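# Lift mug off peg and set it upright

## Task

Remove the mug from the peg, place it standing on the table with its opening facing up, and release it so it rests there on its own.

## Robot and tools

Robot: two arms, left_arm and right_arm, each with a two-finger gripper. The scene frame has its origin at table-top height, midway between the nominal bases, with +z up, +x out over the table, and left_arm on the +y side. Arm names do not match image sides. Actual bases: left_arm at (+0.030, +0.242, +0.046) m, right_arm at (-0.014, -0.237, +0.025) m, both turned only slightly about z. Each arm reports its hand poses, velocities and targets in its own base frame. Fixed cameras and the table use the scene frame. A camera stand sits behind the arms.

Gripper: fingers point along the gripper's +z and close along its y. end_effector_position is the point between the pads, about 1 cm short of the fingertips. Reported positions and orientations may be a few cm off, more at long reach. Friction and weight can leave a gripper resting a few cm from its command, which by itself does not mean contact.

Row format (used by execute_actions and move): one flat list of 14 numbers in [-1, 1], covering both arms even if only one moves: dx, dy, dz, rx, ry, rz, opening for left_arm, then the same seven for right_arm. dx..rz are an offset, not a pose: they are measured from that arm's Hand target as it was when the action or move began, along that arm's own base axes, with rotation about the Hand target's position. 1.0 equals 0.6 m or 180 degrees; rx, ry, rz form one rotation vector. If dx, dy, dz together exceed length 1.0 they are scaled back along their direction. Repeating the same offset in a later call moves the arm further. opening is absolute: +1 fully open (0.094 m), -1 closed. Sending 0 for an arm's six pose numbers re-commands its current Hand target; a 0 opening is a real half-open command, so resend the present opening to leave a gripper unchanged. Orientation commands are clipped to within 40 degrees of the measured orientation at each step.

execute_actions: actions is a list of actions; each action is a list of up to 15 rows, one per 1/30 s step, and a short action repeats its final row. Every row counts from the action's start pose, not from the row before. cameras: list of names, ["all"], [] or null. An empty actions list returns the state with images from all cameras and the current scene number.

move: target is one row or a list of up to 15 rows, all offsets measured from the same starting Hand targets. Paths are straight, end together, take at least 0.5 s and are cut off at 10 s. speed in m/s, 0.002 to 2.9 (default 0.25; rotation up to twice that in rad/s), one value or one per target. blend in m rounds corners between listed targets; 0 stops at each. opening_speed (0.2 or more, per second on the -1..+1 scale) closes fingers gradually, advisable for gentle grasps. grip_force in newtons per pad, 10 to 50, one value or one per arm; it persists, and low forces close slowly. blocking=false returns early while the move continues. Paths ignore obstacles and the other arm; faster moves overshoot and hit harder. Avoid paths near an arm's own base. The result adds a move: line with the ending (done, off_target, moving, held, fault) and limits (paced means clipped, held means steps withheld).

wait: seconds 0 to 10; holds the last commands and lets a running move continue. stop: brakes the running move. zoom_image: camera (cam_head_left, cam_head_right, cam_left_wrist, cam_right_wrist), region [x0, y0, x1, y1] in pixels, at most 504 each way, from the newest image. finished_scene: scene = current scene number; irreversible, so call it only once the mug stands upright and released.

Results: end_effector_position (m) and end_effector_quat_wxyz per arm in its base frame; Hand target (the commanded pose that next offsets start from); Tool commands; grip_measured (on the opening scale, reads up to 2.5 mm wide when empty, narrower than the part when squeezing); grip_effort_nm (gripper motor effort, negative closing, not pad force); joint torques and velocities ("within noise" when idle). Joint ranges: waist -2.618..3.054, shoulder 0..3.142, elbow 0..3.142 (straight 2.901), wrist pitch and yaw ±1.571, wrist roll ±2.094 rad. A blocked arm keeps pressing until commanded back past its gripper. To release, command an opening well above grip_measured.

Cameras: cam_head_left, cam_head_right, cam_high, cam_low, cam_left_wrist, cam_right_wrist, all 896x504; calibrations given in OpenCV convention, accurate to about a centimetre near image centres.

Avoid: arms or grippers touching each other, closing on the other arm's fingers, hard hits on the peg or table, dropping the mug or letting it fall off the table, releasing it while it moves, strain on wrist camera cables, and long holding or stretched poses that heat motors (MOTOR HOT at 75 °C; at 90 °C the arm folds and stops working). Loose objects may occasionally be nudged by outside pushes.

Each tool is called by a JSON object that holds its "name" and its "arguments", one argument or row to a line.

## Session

{"name": "execute_actions", "arguments": {
  "actions": []
}}

Scene clock: 0.00 s.
left_arm: end_effector_position=(+0.4029, -0.0312, +0.1203) grip_measured=+1.000 grip_effort_nm=n/a end_effector_quat_wxyz=(+0.625, +0.041, +0.779, +0.020) | right_arm: end_effector_position=(+0.3899, -0.0513, +0.0993) grip_measured=+1.000 grip_effort_nm=n/a end_effector_quat_wxyz=(+0.598, +0.106, +0.792, -0.063)
Joint positions: left_arm=[-0.126 1.558 0.351 0.987 -0.103 0.061 0.094] | right_arm=[-0.051 1.571 0.32 0.967 0.179 0.08 0.094]
Joint velocities: within noise
Joint torques (N m): no reading
Heat: left arm: 41 °C; right arm: 45 °C.
Hand target: left_arm +0.4064, -0.0309, +0.1324; +0.639, +0.037, +0.768, +0.021 | right_arm +0.3902, -0.0514, +0.0995; +0.597, +0.106, +0.793, -0.063
Tool commands: left_gripper/opening=+1.0 right_gripper/opening=+1.0
camera_calibration:
cam_left_wrist: T_world_to_cam=[[-0.046416, -0.995444, -0.0832825, -0.0020899], [-0.601828, 0.0944097, -0.793026, 0.379065], [0.797276, 0.0133126, -0.603468, -0.155567], [0, 0, 0, 1]] pos_world=[0.352065, -0.0357968, 0.206554]
cam_right_wrist: T_world_to_cam=[[-0.233378, -0.972217, 0.0181199, 0.0360752], [-0.627113, 0.136243, -0.766921, 0.366395], [0.743145, -0.190346, -0.641486, -0.149999], [0, 0, 0, 1]] pos_world=[0.349661, -0.0433974, 0.184121]

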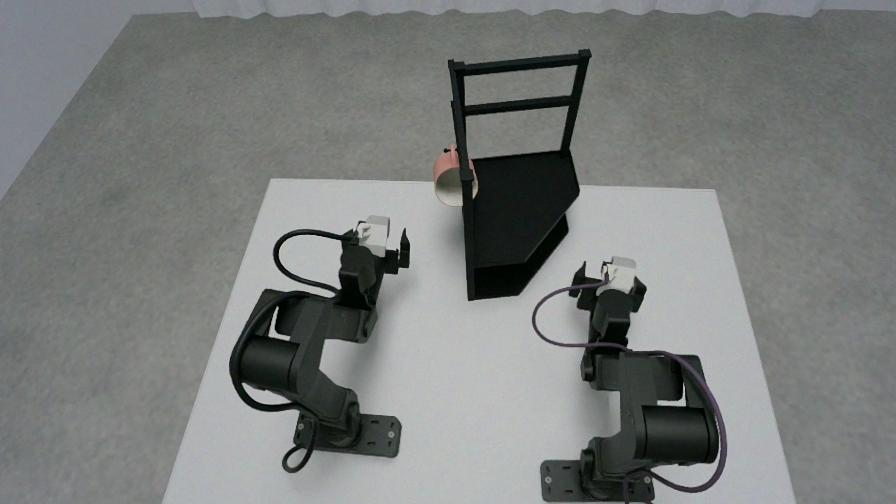

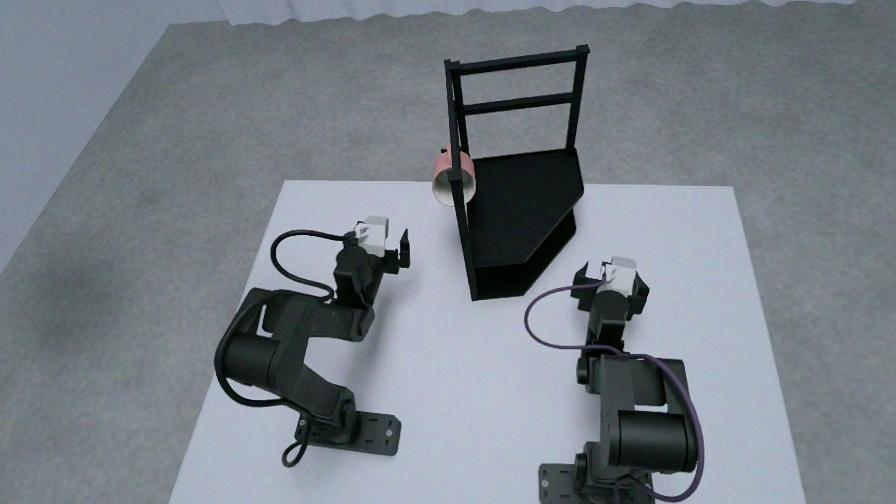

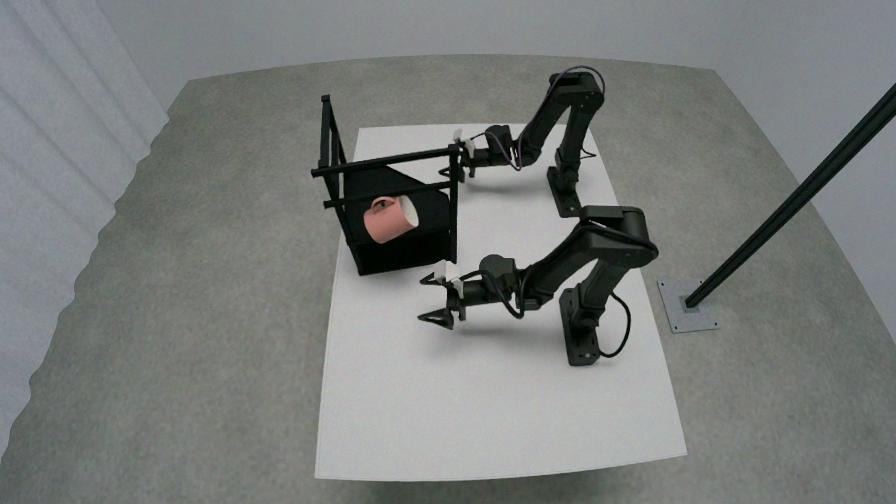

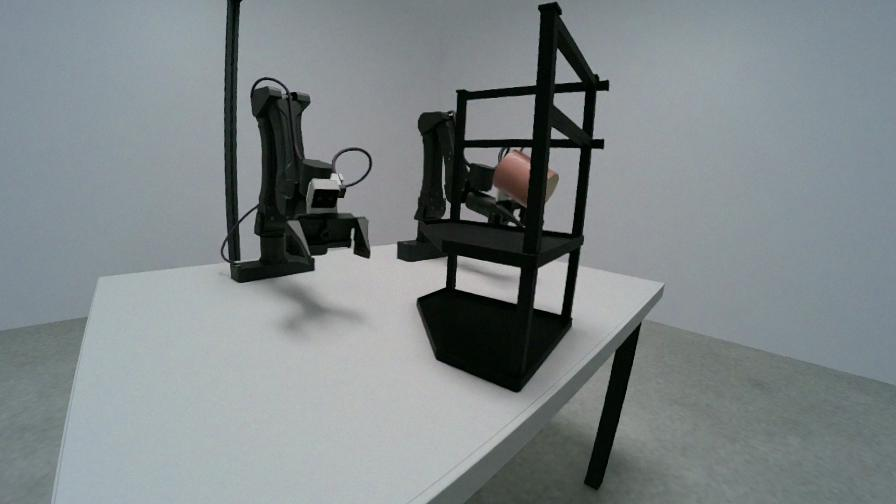

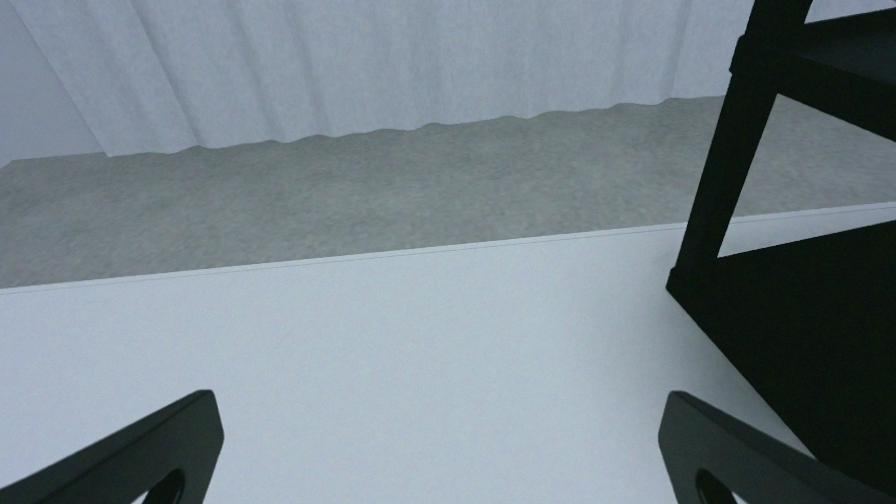

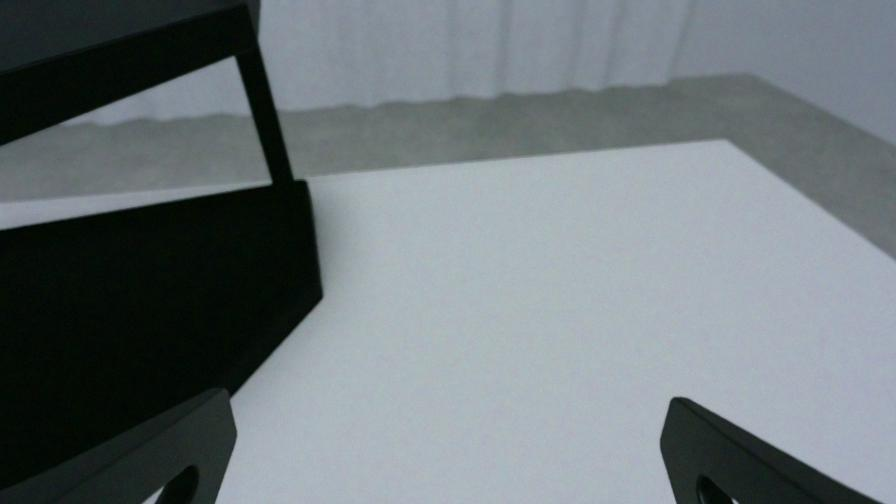

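{"name": "move", "arguments": {
  "target": [-0.1107, -0.1435, 0.2743, -0.0267, 0.0742, 0.0346, 0.064, 0, 0, 0, 0, 0, 0, 1],
  "cameras": ["all"]
}}

{"name": "zoom_image", "arguments": {
  "camera": "cam_left_wrist",
  "region": [390, 0, 800, 400]
}}

{"name": "zoom_image", "arguments": {
  "camera": "cam_high",
  "region": [330, 160, 470, 300]
}}

Scene clock: 56.10 s.
left_arm: end_effector_position=(+0.3369, -0.1163, +0.2809) grip_measured=+0.065 grip_effort_nm=-0.05 end_effector_quat_wxyz=(+0.529, -0.015, +0.848, +0.024) | right_arm: end_effector_position=(+0.3899, -0.0513, +0.0993) grip_measured=+1.000 grip_effort_nm=-0.01 end_effector_quat_wxyz=(+0.598, +0.106, +0.792, -0.063)
Joint positions: left_arm=[-0.631 1.132 1.051 -0.485 -0.613 -0.322 0.05] | right_arm=[-0.051 1.571 0.32 0.967 0.179 0.08 0.094]
Joint torques (N m): left_arm=[-0.42 -2.89 8.42 1.63 -0.32 -0.13] | right_arm=[-0.06 -5.96 6.02 1.78 0.1 0.05]
Heat: left arm: 42 °C; right arm: 49 °C.
Hand target: left_arm +0.3400, -0.1169, +0.2969; +0.545, -0.029, +0.838, +0.019 | right_arm +0.3902, -0.0514, +0.0995; +0.597, +0.106, +0.793, -0.063
Off the commanded pose: left_arm 0.016 m, 3 deg | right_arm 0.000 m, 0 deg.
move: off_target (left_arm)
camera_calibration:
cam_left_wrist: T_world_to_cam=[[0.0434897, -0.998763, -0.0240865, -0.123666], [-0.772986, -0.018365, -0.634157, 0.47461], [0.632931, 0.0461978, -0.772829, 0.101859], [0, 0, 0, 1]] pos_world=[0.307775, -0.119503, 0.376718]
cam_right_wrist: T_world_to_cam=[[-0.233378, -0.972217, 0.0181199, 0.0360752], [-0.627113, 0.136243, -0.766921, 0.366395], [0.743145, -0.190346, -0.641486, -0.149999], [0, 0, 0, 1]] pos_world=[0.349661, -0.0433974, 0.184121]

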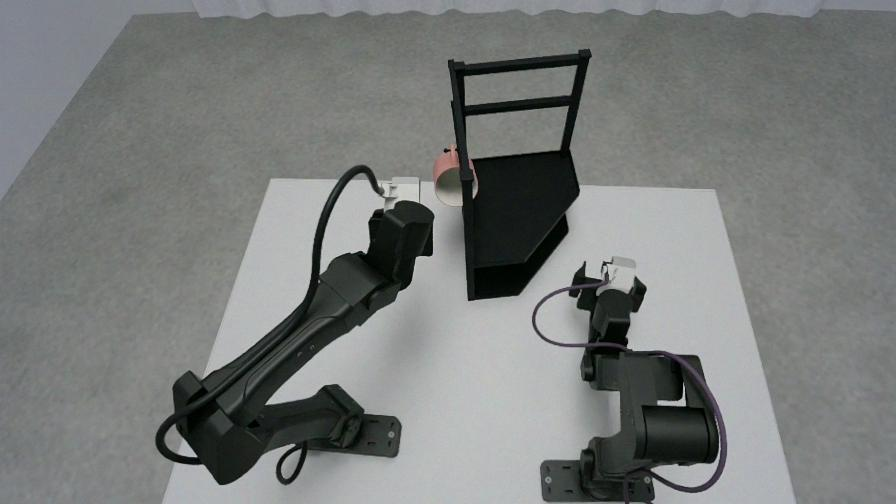

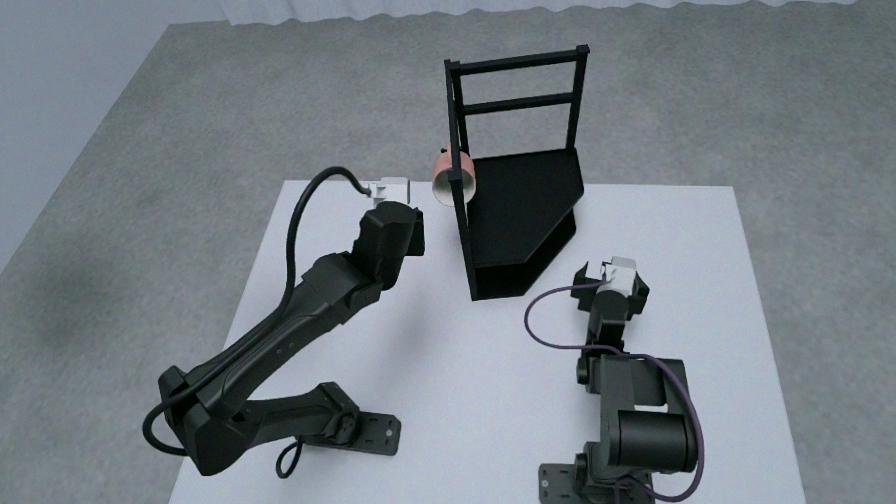

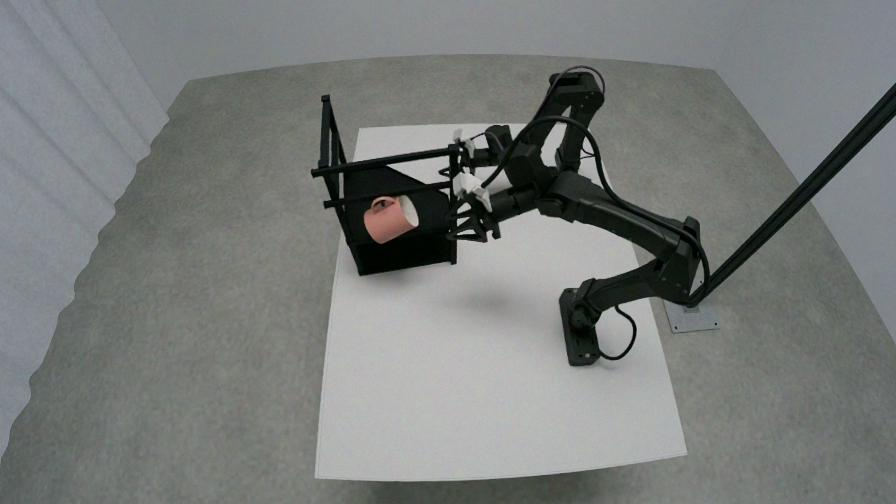

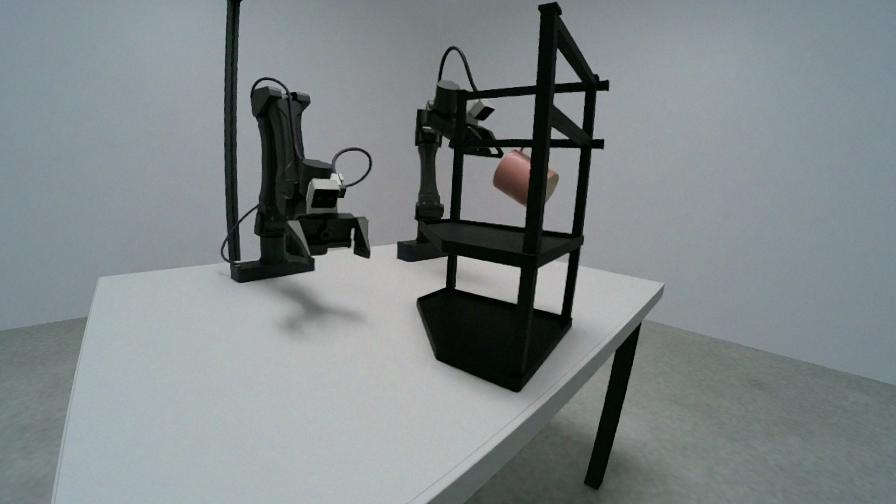

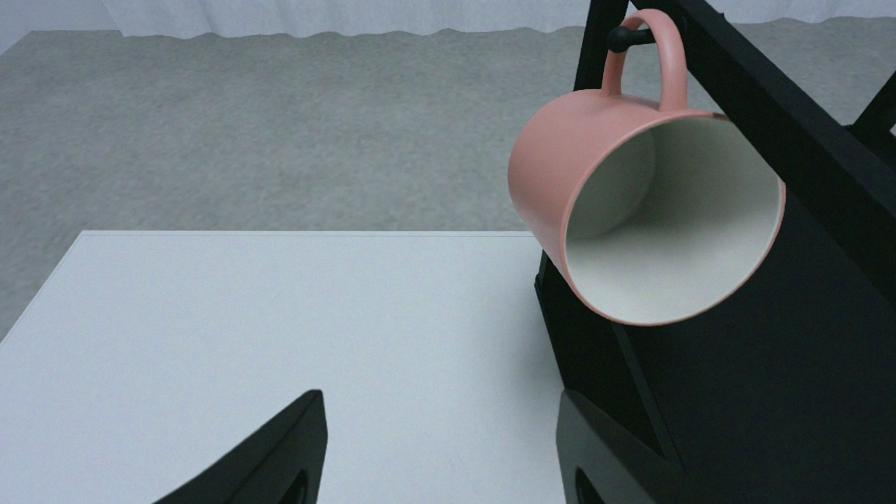

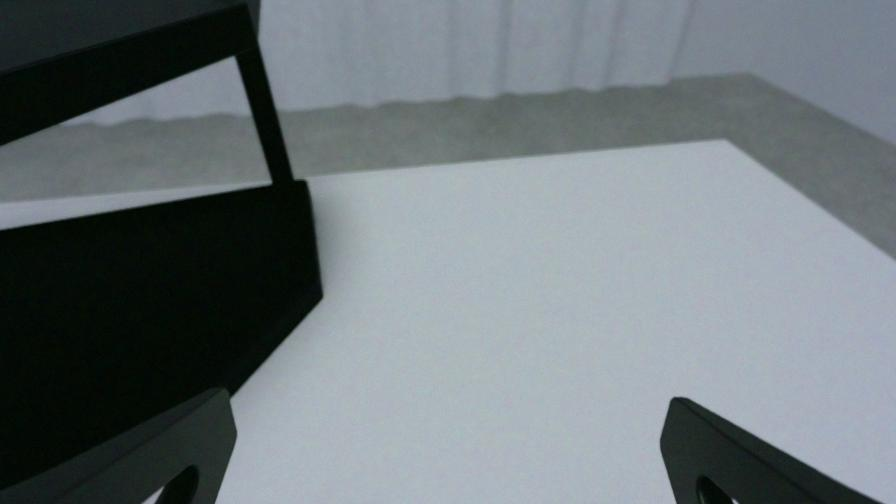

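Scaled by 1.229 from the camera's 896x504 image, which has a finer 1280x720 frame.

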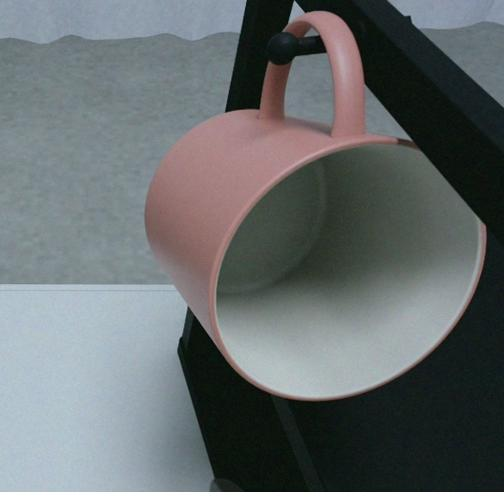

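Scaled by 3.600 from the camera's 896x504 image, which has a finer 1280x720 frame.

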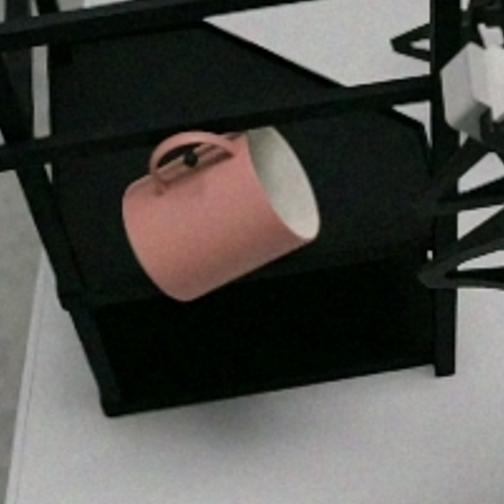

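{"name": "move", "arguments": {
  "target": [0.0883, -0.0652, -0.0132, 0, 0, 0, -0.1, 0, 0, 0, 0, 0, 0, 1],
  "speed": 0.2,
  "cameras": ["cam_left_wrist", "cam_high"]
}}

{"name": "zoom_image", "arguments": {
  "camera": "cam_left_wrist",
  "region": [300, 0, 803, 503]
}}

Scene clock: 148.17 s.
left_arm: end_effector_position=(+0.3860, -0.1514, +0.2703) grip_measured=-0.098 grip_effort_nm=-0.05 end_effector_quat_wxyz=(+0.522, -0.014, +0.852, +0.031) | right_arm: end_effector_position=(+0.3899, -0.0513, +0.0993) grip_measured=+1.000 grip_effort_nm=-0.01 end_effector_quat_wxyz=(+0.598, +0.106, +0.792, -0.063)
Joint positions: left_arm=[-0.631 1.373 1.186 -0.401 -0.617 -0.325 0.042] | right_arm=[-0.051 1.571 0.32 0.967 0.179 0.08 0.094]
Joint torques (N m): left_arm=[-0.42 -4.67 8.51 1.8 -0.3 -0.11] | right_arm=[-0.24 -6.13 5.93 1.73 0.07 -0.01]
Heat: left arm: 43 °C; right arm: 51 °C.
Hand target: left_arm +0.3929, -0.1560, +0.2891; +0.545, -0.029, +0.838, +0.019 | right_arm +0.3902, -0.0514, +0.0995; +0.597, +0.106, +0.793, -0.063
Off the commanded pose: left_arm 0.021 m, 4 deg | right_arm 0.000 m, 0 deg.
move: off_target (left_arm)
camera_calibration:
cam_left_wrist: T_world_to_cam=[[0.04758, -0.99818, -0.0370632, -0.159134], [-0.783443, -0.0142748, -0.621299, 0.50639], [0.619639, 0.0585983, -0.782696, 0.0738753], [0, 0, 0, 1]] pos_world=[0.358523, -0.155945, 0.366544]
Images, in order (width x height): cam_high 896x504, cam_left_wrist 896x504.

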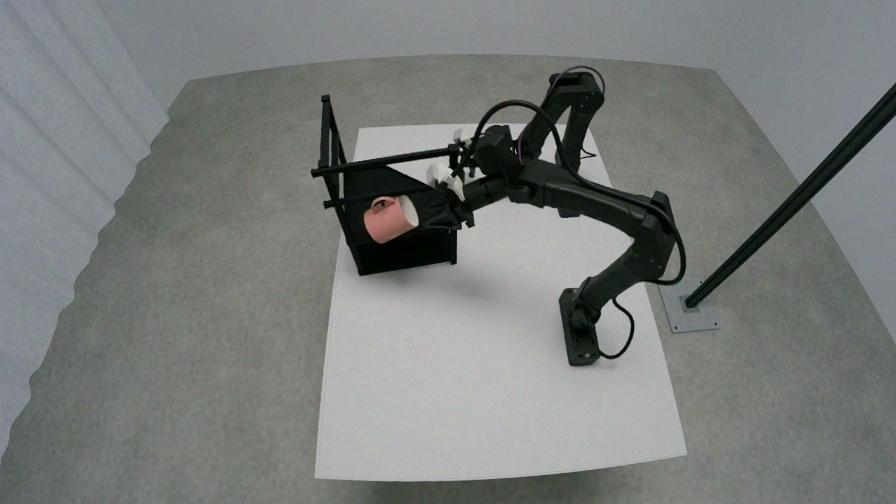

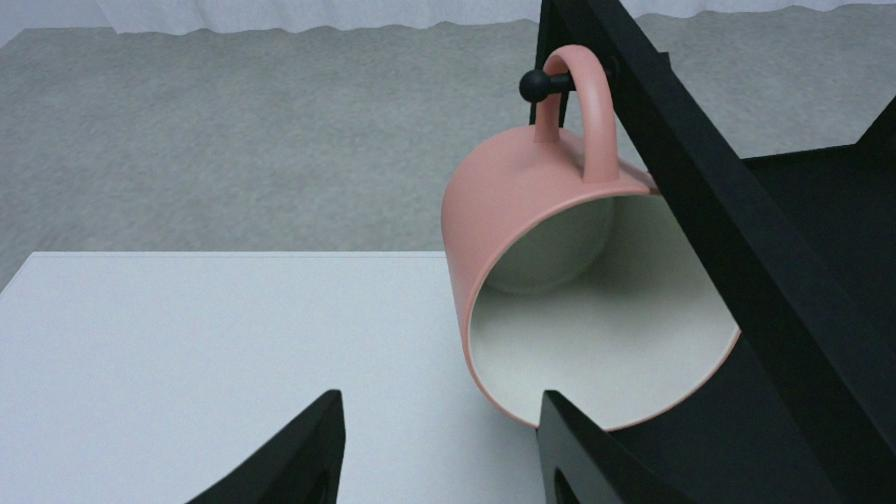

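Scaled by 1.002 from the camera's 896x504 image, which has a finer 1280x720 frame.

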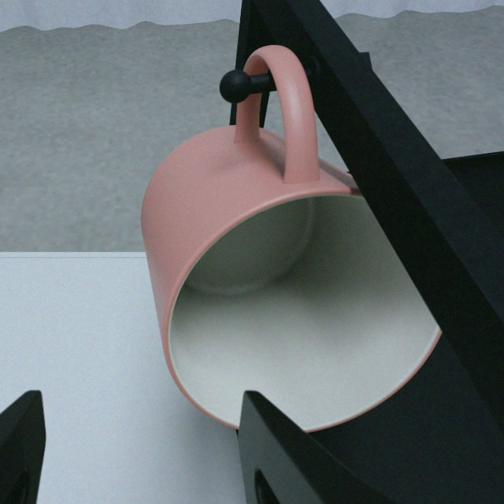

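{"name": "move", "arguments": {
  "target": [0.0775, -0.005, -0.034, 0, 0, 0, -0.1, 0, 0, 0, 0, 0, 0, 1],
  "speed": 0.12,
  "cameras": ["cam_left_wrist", "cam_high"]
}}

{"name": "zoom_image", "arguments": {
  "camera": "cam_high",
  "region": [340, 160, 480, 300]
}}

Scene clock: 176.27 s.
left_arm: end_effector_position=(+0.4328, -0.1554, +0.2640) grip_measured=-0.099 grip_effort_nm=-0.05 end_effector_quat_wxyz=(+0.538, -0.026, +0.842, +0.020) | right_arm: end_effector_position=(+0.3899, -0.0513, +0.0993) grip_measured=+1.000 grip_effort_nm=-0.01 end_effector_quat_wxyz=(+0.598, +0.106, +0.792, -0.063)
Joint positions: left_arm=[-0.557 1.509 1.239 -0.249 -0.56 -0.288 0.042] | right_arm=[-0.051 1.571 0.32 0.967 0.179 0.08 0.094]
Joint torques (N m): left_arm=[-0.05 -4.72 7.88 1.7 -0.17 0.01] | right_arm=[-0.06 -6.38 6 1.78 0.05 0.02]
Heat: left arm: 44 °C; right arm: 51 °C.
Hand target: left_arm +0.4394, -0.1590, +0.2687; +0.545, -0.029, +0.838, +0.019 | right_arm +0.3902, -0.0514, +0.0995; +0.597, +0.106, +0.793, -0.063
Off the commanded pose: left_arm 0.009 m, 1 deg | right_arm 0.000 m, 0 deg.
move: done
camera_calibration:
cam_left_wrist: T_world_to_cam=[[0.0575713, -0.998331, -0.0044508, -0.178533], [-0.758971, -0.0408708, -0.64984, 0.531935], [0.648574, 0.0407901, -0.760058, 0.0189531], [0, 0, 0, 1]] pos_world=[0.40171, -0.157268, 0.359284]
Images, in order (width x height): cam_high 896x504, cam_left_wrist 896x504.

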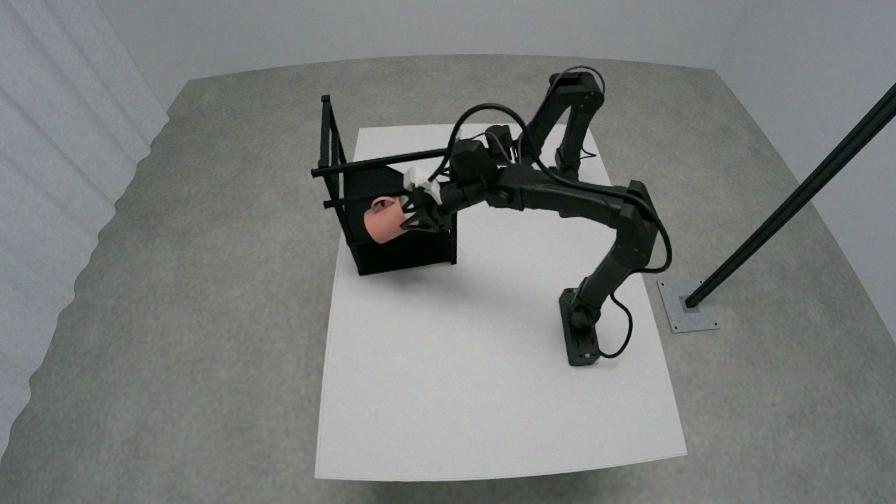

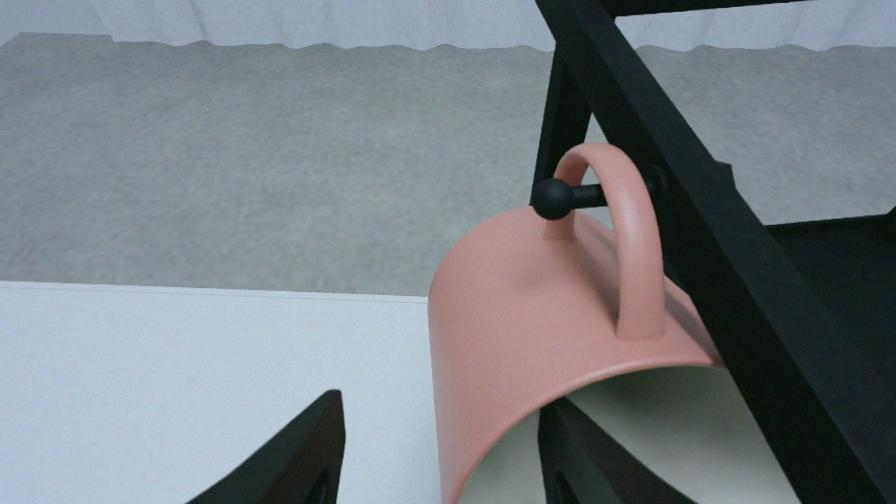

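Scaled by 3.600 from the camera's 896x504 image, which has a finer 1280x720 frame.

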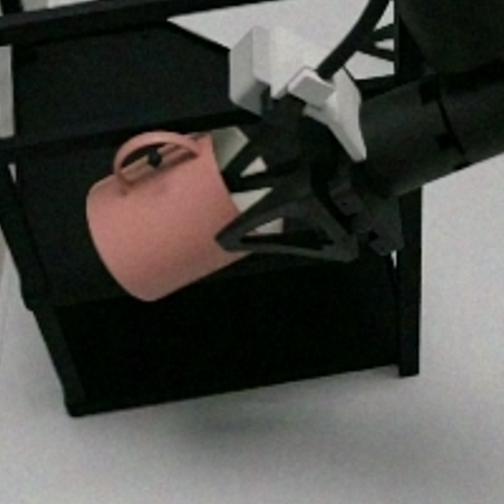

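{"name": "move", "arguments": {
  "target": [0, 0.0067, -0.0283, 0, 0, 0, -0.1, 0, 0, 0, 0, 0, 0, 1],
  "speed": 0.08,
  "cameras": ["cam_left_wrist", "cam_high"]
}}

{"name": "zoom_image", "arguments": {
  "camera": "cam_high",
  "region": [340, 160, 480, 300]
}}

Scene clock: 188.47 s.
left_arm: end_effector_position=(+0.4360, -0.1542, +0.2576) grip_measured=-0.099 grip_effort_nm=-0.05 end_effector_quat_wxyz=(+0.545, -0.029, +0.838, +0.015) | right_arm: end_effector_position=(+0.3899, -0.0513, +0.0993) grip_measured=+1.000 grip_effort_nm=-0.01 end_effector_quat_wxyz=(+0.598, +0.106, +0.792, -0.063)
Joint positions: left_arm=[-0.547 1.51 1.198 -0.185 -0.55 -0.283 0.042] | right_arm=[-0.051 1.571 0.32 0.967 0.179 0.08 0.094]
Joint torques (N m): left_arm=[0.01 -5.09 5.5 1.74 -0.15 0.02] | right_arm=[-0.2 -6.27 6.26 1.75 0.05 0.05]
Heat: left arm: 44 °C; right arm: 51 °C.
Hand target: left_arm +0.4395, -0.1549, +0.2517; +0.545, -0.030, +0.838, +0.019 | right_arm +0.3902, -0.0514, +0.0995; +0.597, +0.106, +0.793, -0.063
Off the commanded pose: left_arm 0.007 m, 0 deg | right_arm 0.000 m, 0 deg.
move: done
camera_calibration:
cam_left_wrist: T_world_to_cam=[[0.056034, -0.998403, 0.00721881, -0.179927], [-0.748115, -0.0467728, -0.661919, 0.527666], [0.661199, 0.0316894, -0.749541, 0.00238161], [0, 0, 0, 1]] pos_world=[0.403262, -0.155035, 0.352356]
Images, in order (width x height): cam_high 896x504, cam_left_wrist 896x504.

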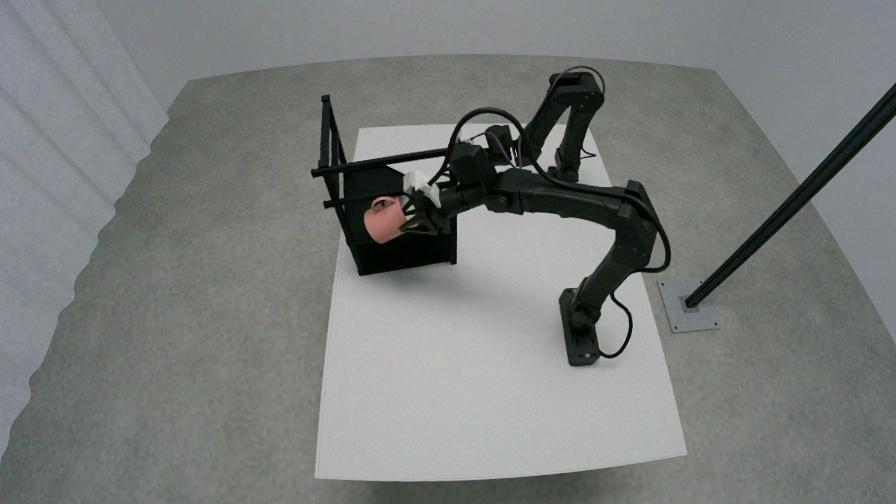

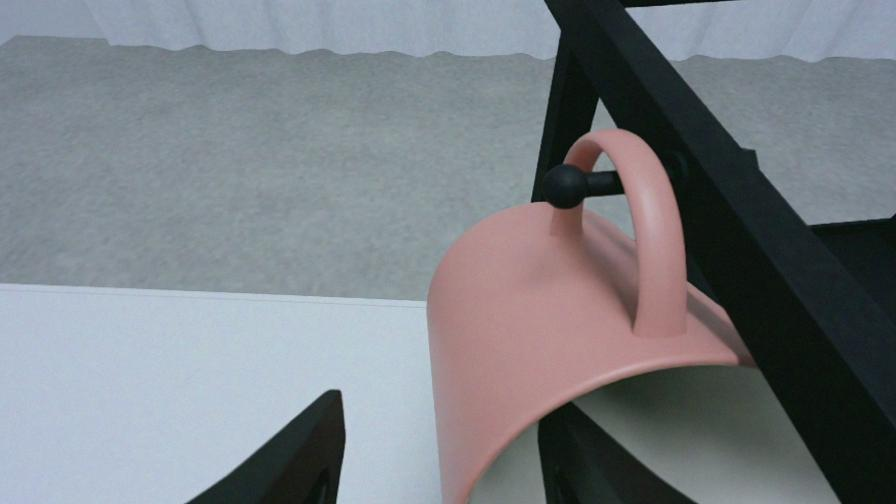

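Scaled by 3.600 from the camera's 896x504 image, which has a finer 1280x720 frame.

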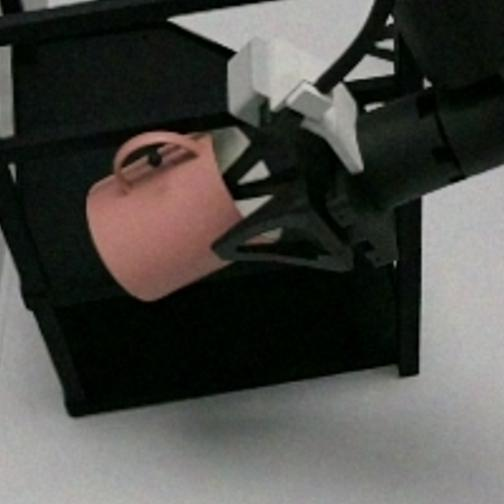

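{"name": "move", "arguments": {
  "target": [-0.005, 0.002, -0.0158, 0, 0.0056, 0, -0.1, 0, 0, 0, 0, 0, 0, 1],
  "speed": 0.08,
  "cameras": ["cam_left_wrist", "cam_high"]
}}

{"name": "zoom_image", "arguments": {
  "camera": "cam_high",
  "region": [340, 160, 480, 300]
}}

Scene clock: 199.30 s.
left_arm: end_effector_position=(+0.4365, -0.1537, +0.2536) grip_measured=-0.099 grip_effort_nm=-0.05 end_effector_quat_wxyz=(+0.546, -0.029, +0.837, +0.013) | right_arm: end_effector_position=(+0.3899, -0.0513, +0.0993) grip_measured=+1.000 grip_effort_nm=-0.01 end_effector_quat_wxyz=(+0.598, +0.106, +0.792, -0.063)
Joint positions: left_arm=[-0.544 1.51 1.179 -0.161 -0.546 -0.282 0.042] | right_arm=[-0.051 1.571 0.32 0.967 0.179 0.08 0.094]
Joint torques (N m): left_arm=[-0.14 -5.34 5.15 1.58 -0.16 -0.09] | right_arm=[0.08 -6.19 6.02 1.69 0.01 -0.02]
Heat: left arm: 43 °C; right arm: 51 °C.
Hand target: left_arm +0.4365, -0.1538, +0.2423; +0.538, -0.029, +0.842, +0.019 | right_arm +0.3902, -0.0514, +0.0995; +0.597, +0.106, +0.793, -0.063
Off the commanded pose: left_arm 0.011 m, 1 deg | right_arm 0.000 m, 0 deg.
move: off_target (left_arm)
camera_calibration:
cam_left_wrist: T_world_to_cam=[[0.0549048, -0.998425, 0.0114908, -0.180036], [-0.746066, -0.0486701, -0.664091, 0.52478], [0.663605, 0.0278889, -0.747563, -0.00323766], [0, 0, 0, 1]] pos_world=[0.403554, -0.154121, 0.34815]
Images, in order (width x height): cam_high 896x504, cam_left_wrist 896x504.

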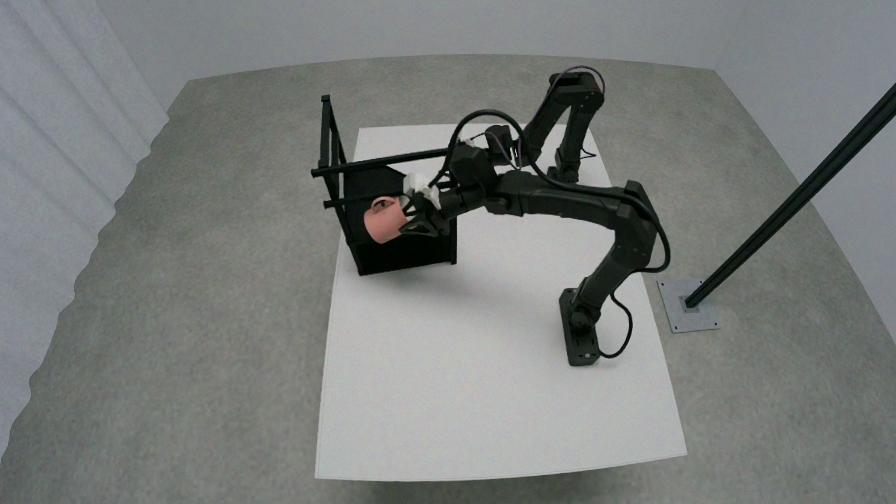

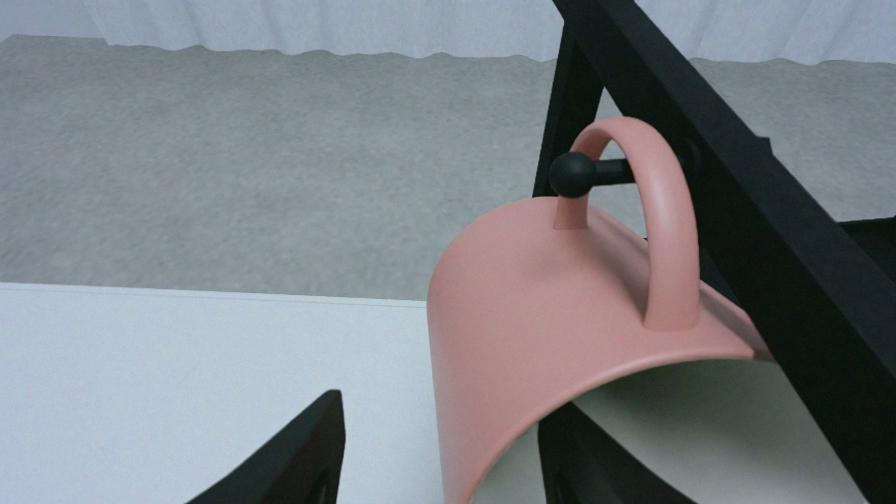

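Scaled by 3.600 from the camera's 896x504 image, which has a finer 1280x720 frame.

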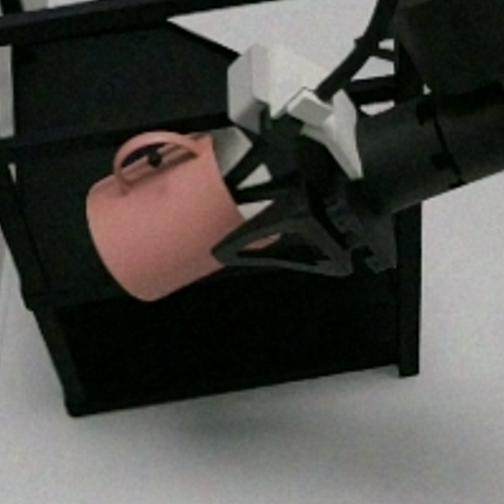

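{"name": "move", "arguments": {
  "target": [-0.0117, 0.0, -0.0167, 0, 0, 0, -0.1, 0, 0, 0, 0, 0, 0, 1],
  "speed": 0.08,
  "cameras": ["cam_left_wrist"]
}}

Scene clock: 218.03 s.
left_arm: end_effector_position=(+0.4312, -0.1528, +0.2311) grip_measured=-0.099 grip_effort_nm=-0.05 end_effector_quat_wxyz=(+0.536, -0.025, +0.844, +0.018) | right_arm: end_effector_position=(+0.3899, -0.0513, +0.0993) grip_measured=+1.000 grip_effort_nm=-0.01 end_effector_quat_wxyz=(+0.598, +0.106, +0.792, -0.063)
Joint positions: left_arm=[-0.549 1.51 1.113 -0.125 -0.546 -0.286 0.042] | right_arm=[-0.051 1.571 0.32 0.967 0.179 0.08 0.094]
Joint torques (N m): left_arm=[-0.77 -6.8 5.91 1.54 -0.27 -0.12] | right_arm=[0.05 -6.06 5.89 1.7 0.05 0.02]
Heat: left arm: 42 °C; right arm: 52 °C.
Hand target: left_arm +0.4294, -0.1538, +0.2322; +0.537, -0.029, +0.843, +0.019 | right_arm +0.3902, -0.0514, +0.0995; +0.597, +0.106, +0.793, -0.063
Off the commanded pose: left_arm 0.002 m, 1 deg | right_arm 0.000 m, 0 deg.
move: done
camera_calibration:
cam_left_wrist: T_world_to_cam=[[0.0522791, -0.99863, -0.00244169, -0.174295], [-0.763084, -0.0383706, -0.645159, 0.510506], [0.644182, 0.0355915, -0.764044, -0.0031947], [0, 0, 0, 1]] pos_world=[0.400729, -0.154354, 0.326491]
Images, in order (width x height): cam_left_wrist 896x504.

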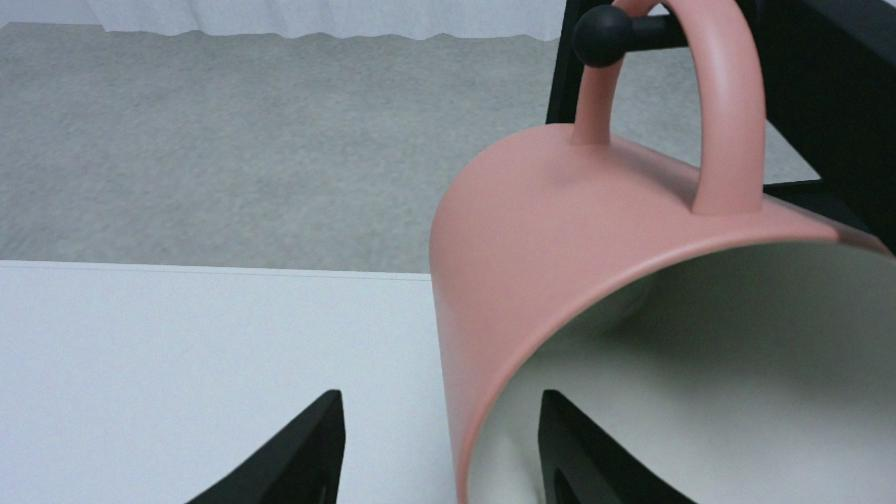

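{"name": "move", "arguments": {
  "target": [0.0, 0.0, 0.025, 0.0012, -0.0183, 0, -0.1, 0, 0, 0, 0, 0, 0, 1],
  "speed": 0.08,
  "cameras": ["cam_left_wrist"]
}}

Scene clock: 245.97 s.
left_arm: end_effector_position=(+0.4313, -0.1506, +0.2302) grip_measured=-0.099 grip_effort_nm=-0.05 end_effector_quat_wxyz=(+0.540, -0.022, +0.841, +0.028) | right_arm: end_effector_position=(+0.3899, -0.0513, +0.0993) grip_measured=+1.000 grip_effort_nm=-0.01 end_effector_quat_wxyz=(+0.598, +0.106, +0.792, -0.063)
Joint positions: left_arm=[-0.551 1.51 1.101 -0.106 -0.564 -0.269 0.042] | right_arm=[-0.051 1.571 0.32 0.967 0.179 0.08 0.094]
Joint torques (N m): left_arm=[-1.21 -8.77 5.82 1.87 -0.32 -0.01] | right_arm=[-0.1 -6.28 5.91 1.78 0.03 -0.01]
Heat: left arm: 42 °C; right arm: 52 °C.
Hand target: left_arm +0.4294, -0.1538, +0.2472; +0.562, -0.029, +0.827, +0.019 | right_arm +0.3902, -0.0514, +0.0995; +0.597, +0.106, +0.793, -0.063
Off the commanded pose: left_arm 0.017 m, 3 deg | right_arm 0.000 m, 0 deg.
move: off_target (left_arm)
camera_calibration:
cam_left_wrist: T_world_to_cam=[[0.0591157, -0.99801, -0.0219206, -0.170424], [-0.756695, -0.0304778, -0.653057, 0.510331], [0.65109, 0.0551931, -0.756992, -0.0056208], [0, 0, 0, 1]] pos_world=[0.399899, -0.154221, 0.325284]
Images, in order (width x height): cam_left_wrist 896x504.

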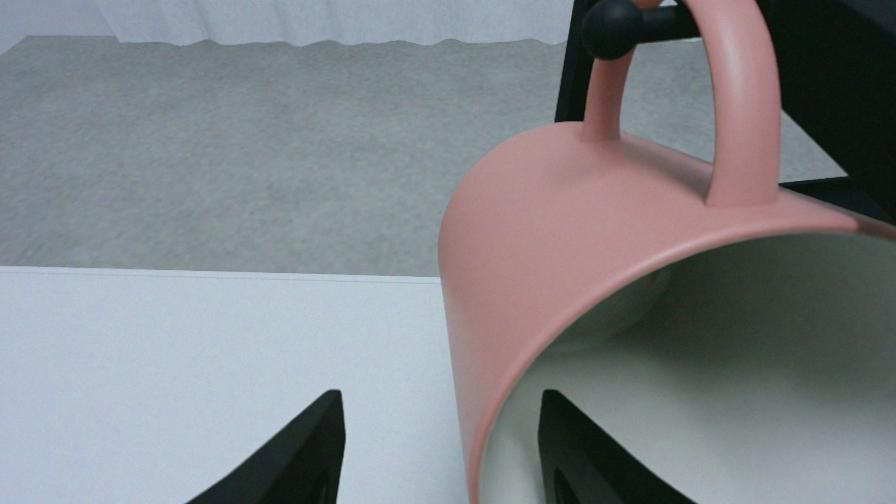

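{"name": "move", "arguments": {
  "target": [0.0, -0.006, 0.03, 0, 0, 0, -0.1, 0, 0, 0, 0, 0, 0, 1],
  "speed": 0.06,
  "cameras": ["cam_left_wrist"]
}}

Scene clock: 255.73 s.
left_arm: end_effector_position=(+0.4274, -0.1470, +0.2299) grip_measured=-0.099 grip_effort_nm=-0.05 end_effector_quat_wxyz=(+0.528, -0.018, +0.848, +0.039) | right_arm: end_effector_position=(+0.3899, -0.0513, +0.0993) grip_measured=+1.000 grip_effort_nm=-0.01 end_effector_quat_wxyz=(+0.598, +0.106, +0.792, -0.063)
Joint positions: left_arm=[-0.551 1.503 1.119 -0.164 -0.572 -0.268 0.042] | right_arm=[-0.051 1.571 0.32 0.967 0.179 0.08 0.094]
Joint torques (N m): left_arm=[-1.89 -8.61 9.62 1.69 -0.33 -0.05] | right_arm=[0.02 -6.2 5.96 1.74 0.03 0]
Heat: left arm: 42 °C; right arm: 52 °C.
Hand target: left_arm +0.4294, -0.1574, +0.2650; +0.561, -0.029, +0.827, +0.020 | right_arm +0.3902, -0.0514, +0.0995; +0.597, +0.106, +0.793, -0.063
Off the commanded pose: left_arm 0.037 m, 5 deg | right_arm 0.000 m, 0 deg.
move: off_target (left_arm)
camera_calibration:
cam_left_wrist: T_world_to_cam=[[0.0643854, -0.99688, -0.0456679, -0.163204], [-0.774032, -0.0210033, -0.632798, 0.511419], [0.629864, 0.0760914, -0.772969, 0.0123612], [0, 0, 0, 1]] pos_world=[0.398577, -0.152893, 0.325727]
Images, in order (width x height): cam_left_wrist 896x504.

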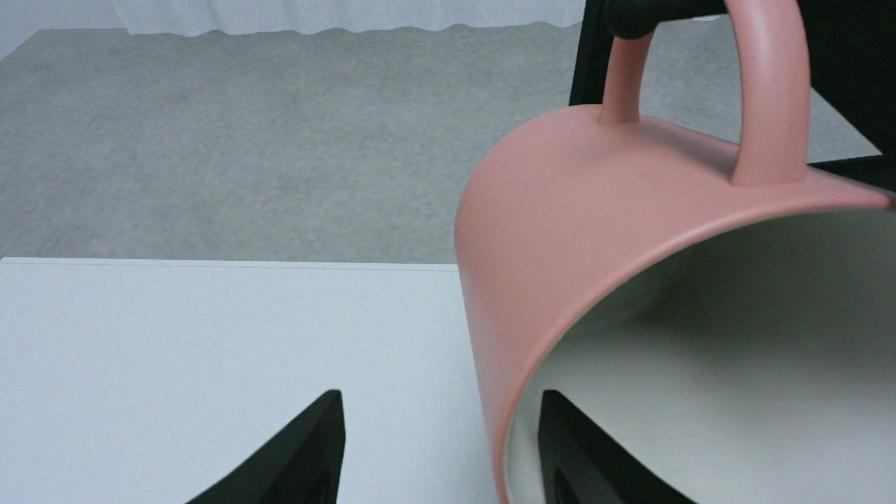

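{"name": "move", "arguments": {
  "target": [0.0, -0.01, 0.02, 0, 0, 0, -0.1, 0, 0, 0, 0, 0, 0, 1],
  "speed": 0.06,
  "cameras": ["cam_left_wrist"]
}}

Scene clock: 269.30 s.
left_arm: end_effector_position=(+0.4245, -0.1429, +0.2375) grip_measured=-0.099 grip_effort_nm=-0.05 end_effector_quat_wxyz=(+0.521, -0.019, +0.852, +0.050) | right_arm: end_effector_position=(+0.3899, -0.0513, +0.0993) grip_measured=+1.000 grip_effort_nm=-0.01 end_effector_quat_wxyz=(+0.598, +0.106, +0.792, -0.063)
Joint positions: left_arm=[-0.551 1.496 1.159 -0.238 -0.585 -0.271 0.042] | right_arm=[-0.051 1.571 0.32 0.967 0.179 0.08 0.094]
Joint torques (N m): left_arm=[-3.38 -7.47 10.86 1.81 -0.36 -0.14] | right_arm=[-0.03 -6.09 6.15 1.72 0.01 0]
Heat: left arm: 44 °C; right arm: 52 °C.
Hand target: left_arm +0.4295, -0.1634, +0.2772; +0.562, -0.029, +0.827, +0.020 | right_arm +0.3902, -0.0514, +0.0995; +0.597, +0.106, +0.793, -0.063
Off the commanded pose: left_arm 0.045 m, 7 deg | right_arm 0.000 m, 0 deg.
move: off_target (left_arm)
camera_calibration:
cam_left_wrist: T_world_to_cam=[[0.0756613, -0.995102, -0.0636127, -0.158873], [-0.78515, -0.0201291, -0.618979, 0.515609], [0.614667, 0.0967782, -0.782827, 0.0314356], [0, 0, 0, 1]] pos_world=[0.397528, -0.150759, 0.333653]
Images, in order (width x height): cam_left_wrist 896x504.

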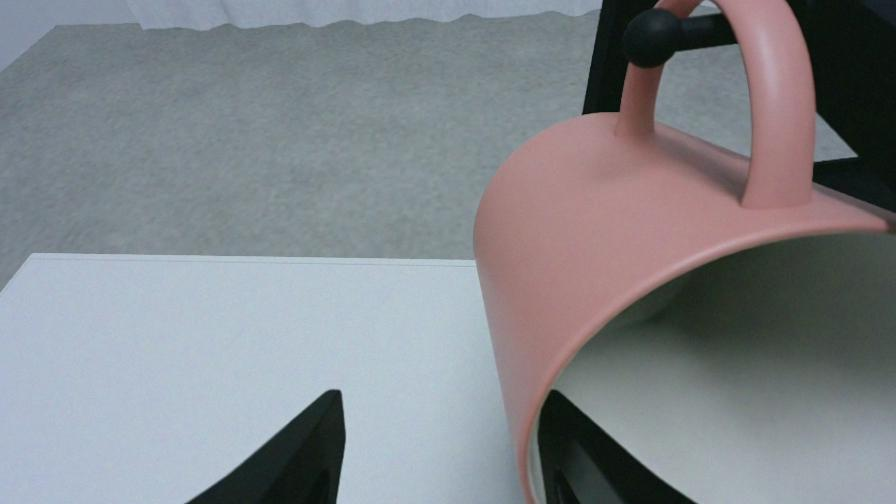

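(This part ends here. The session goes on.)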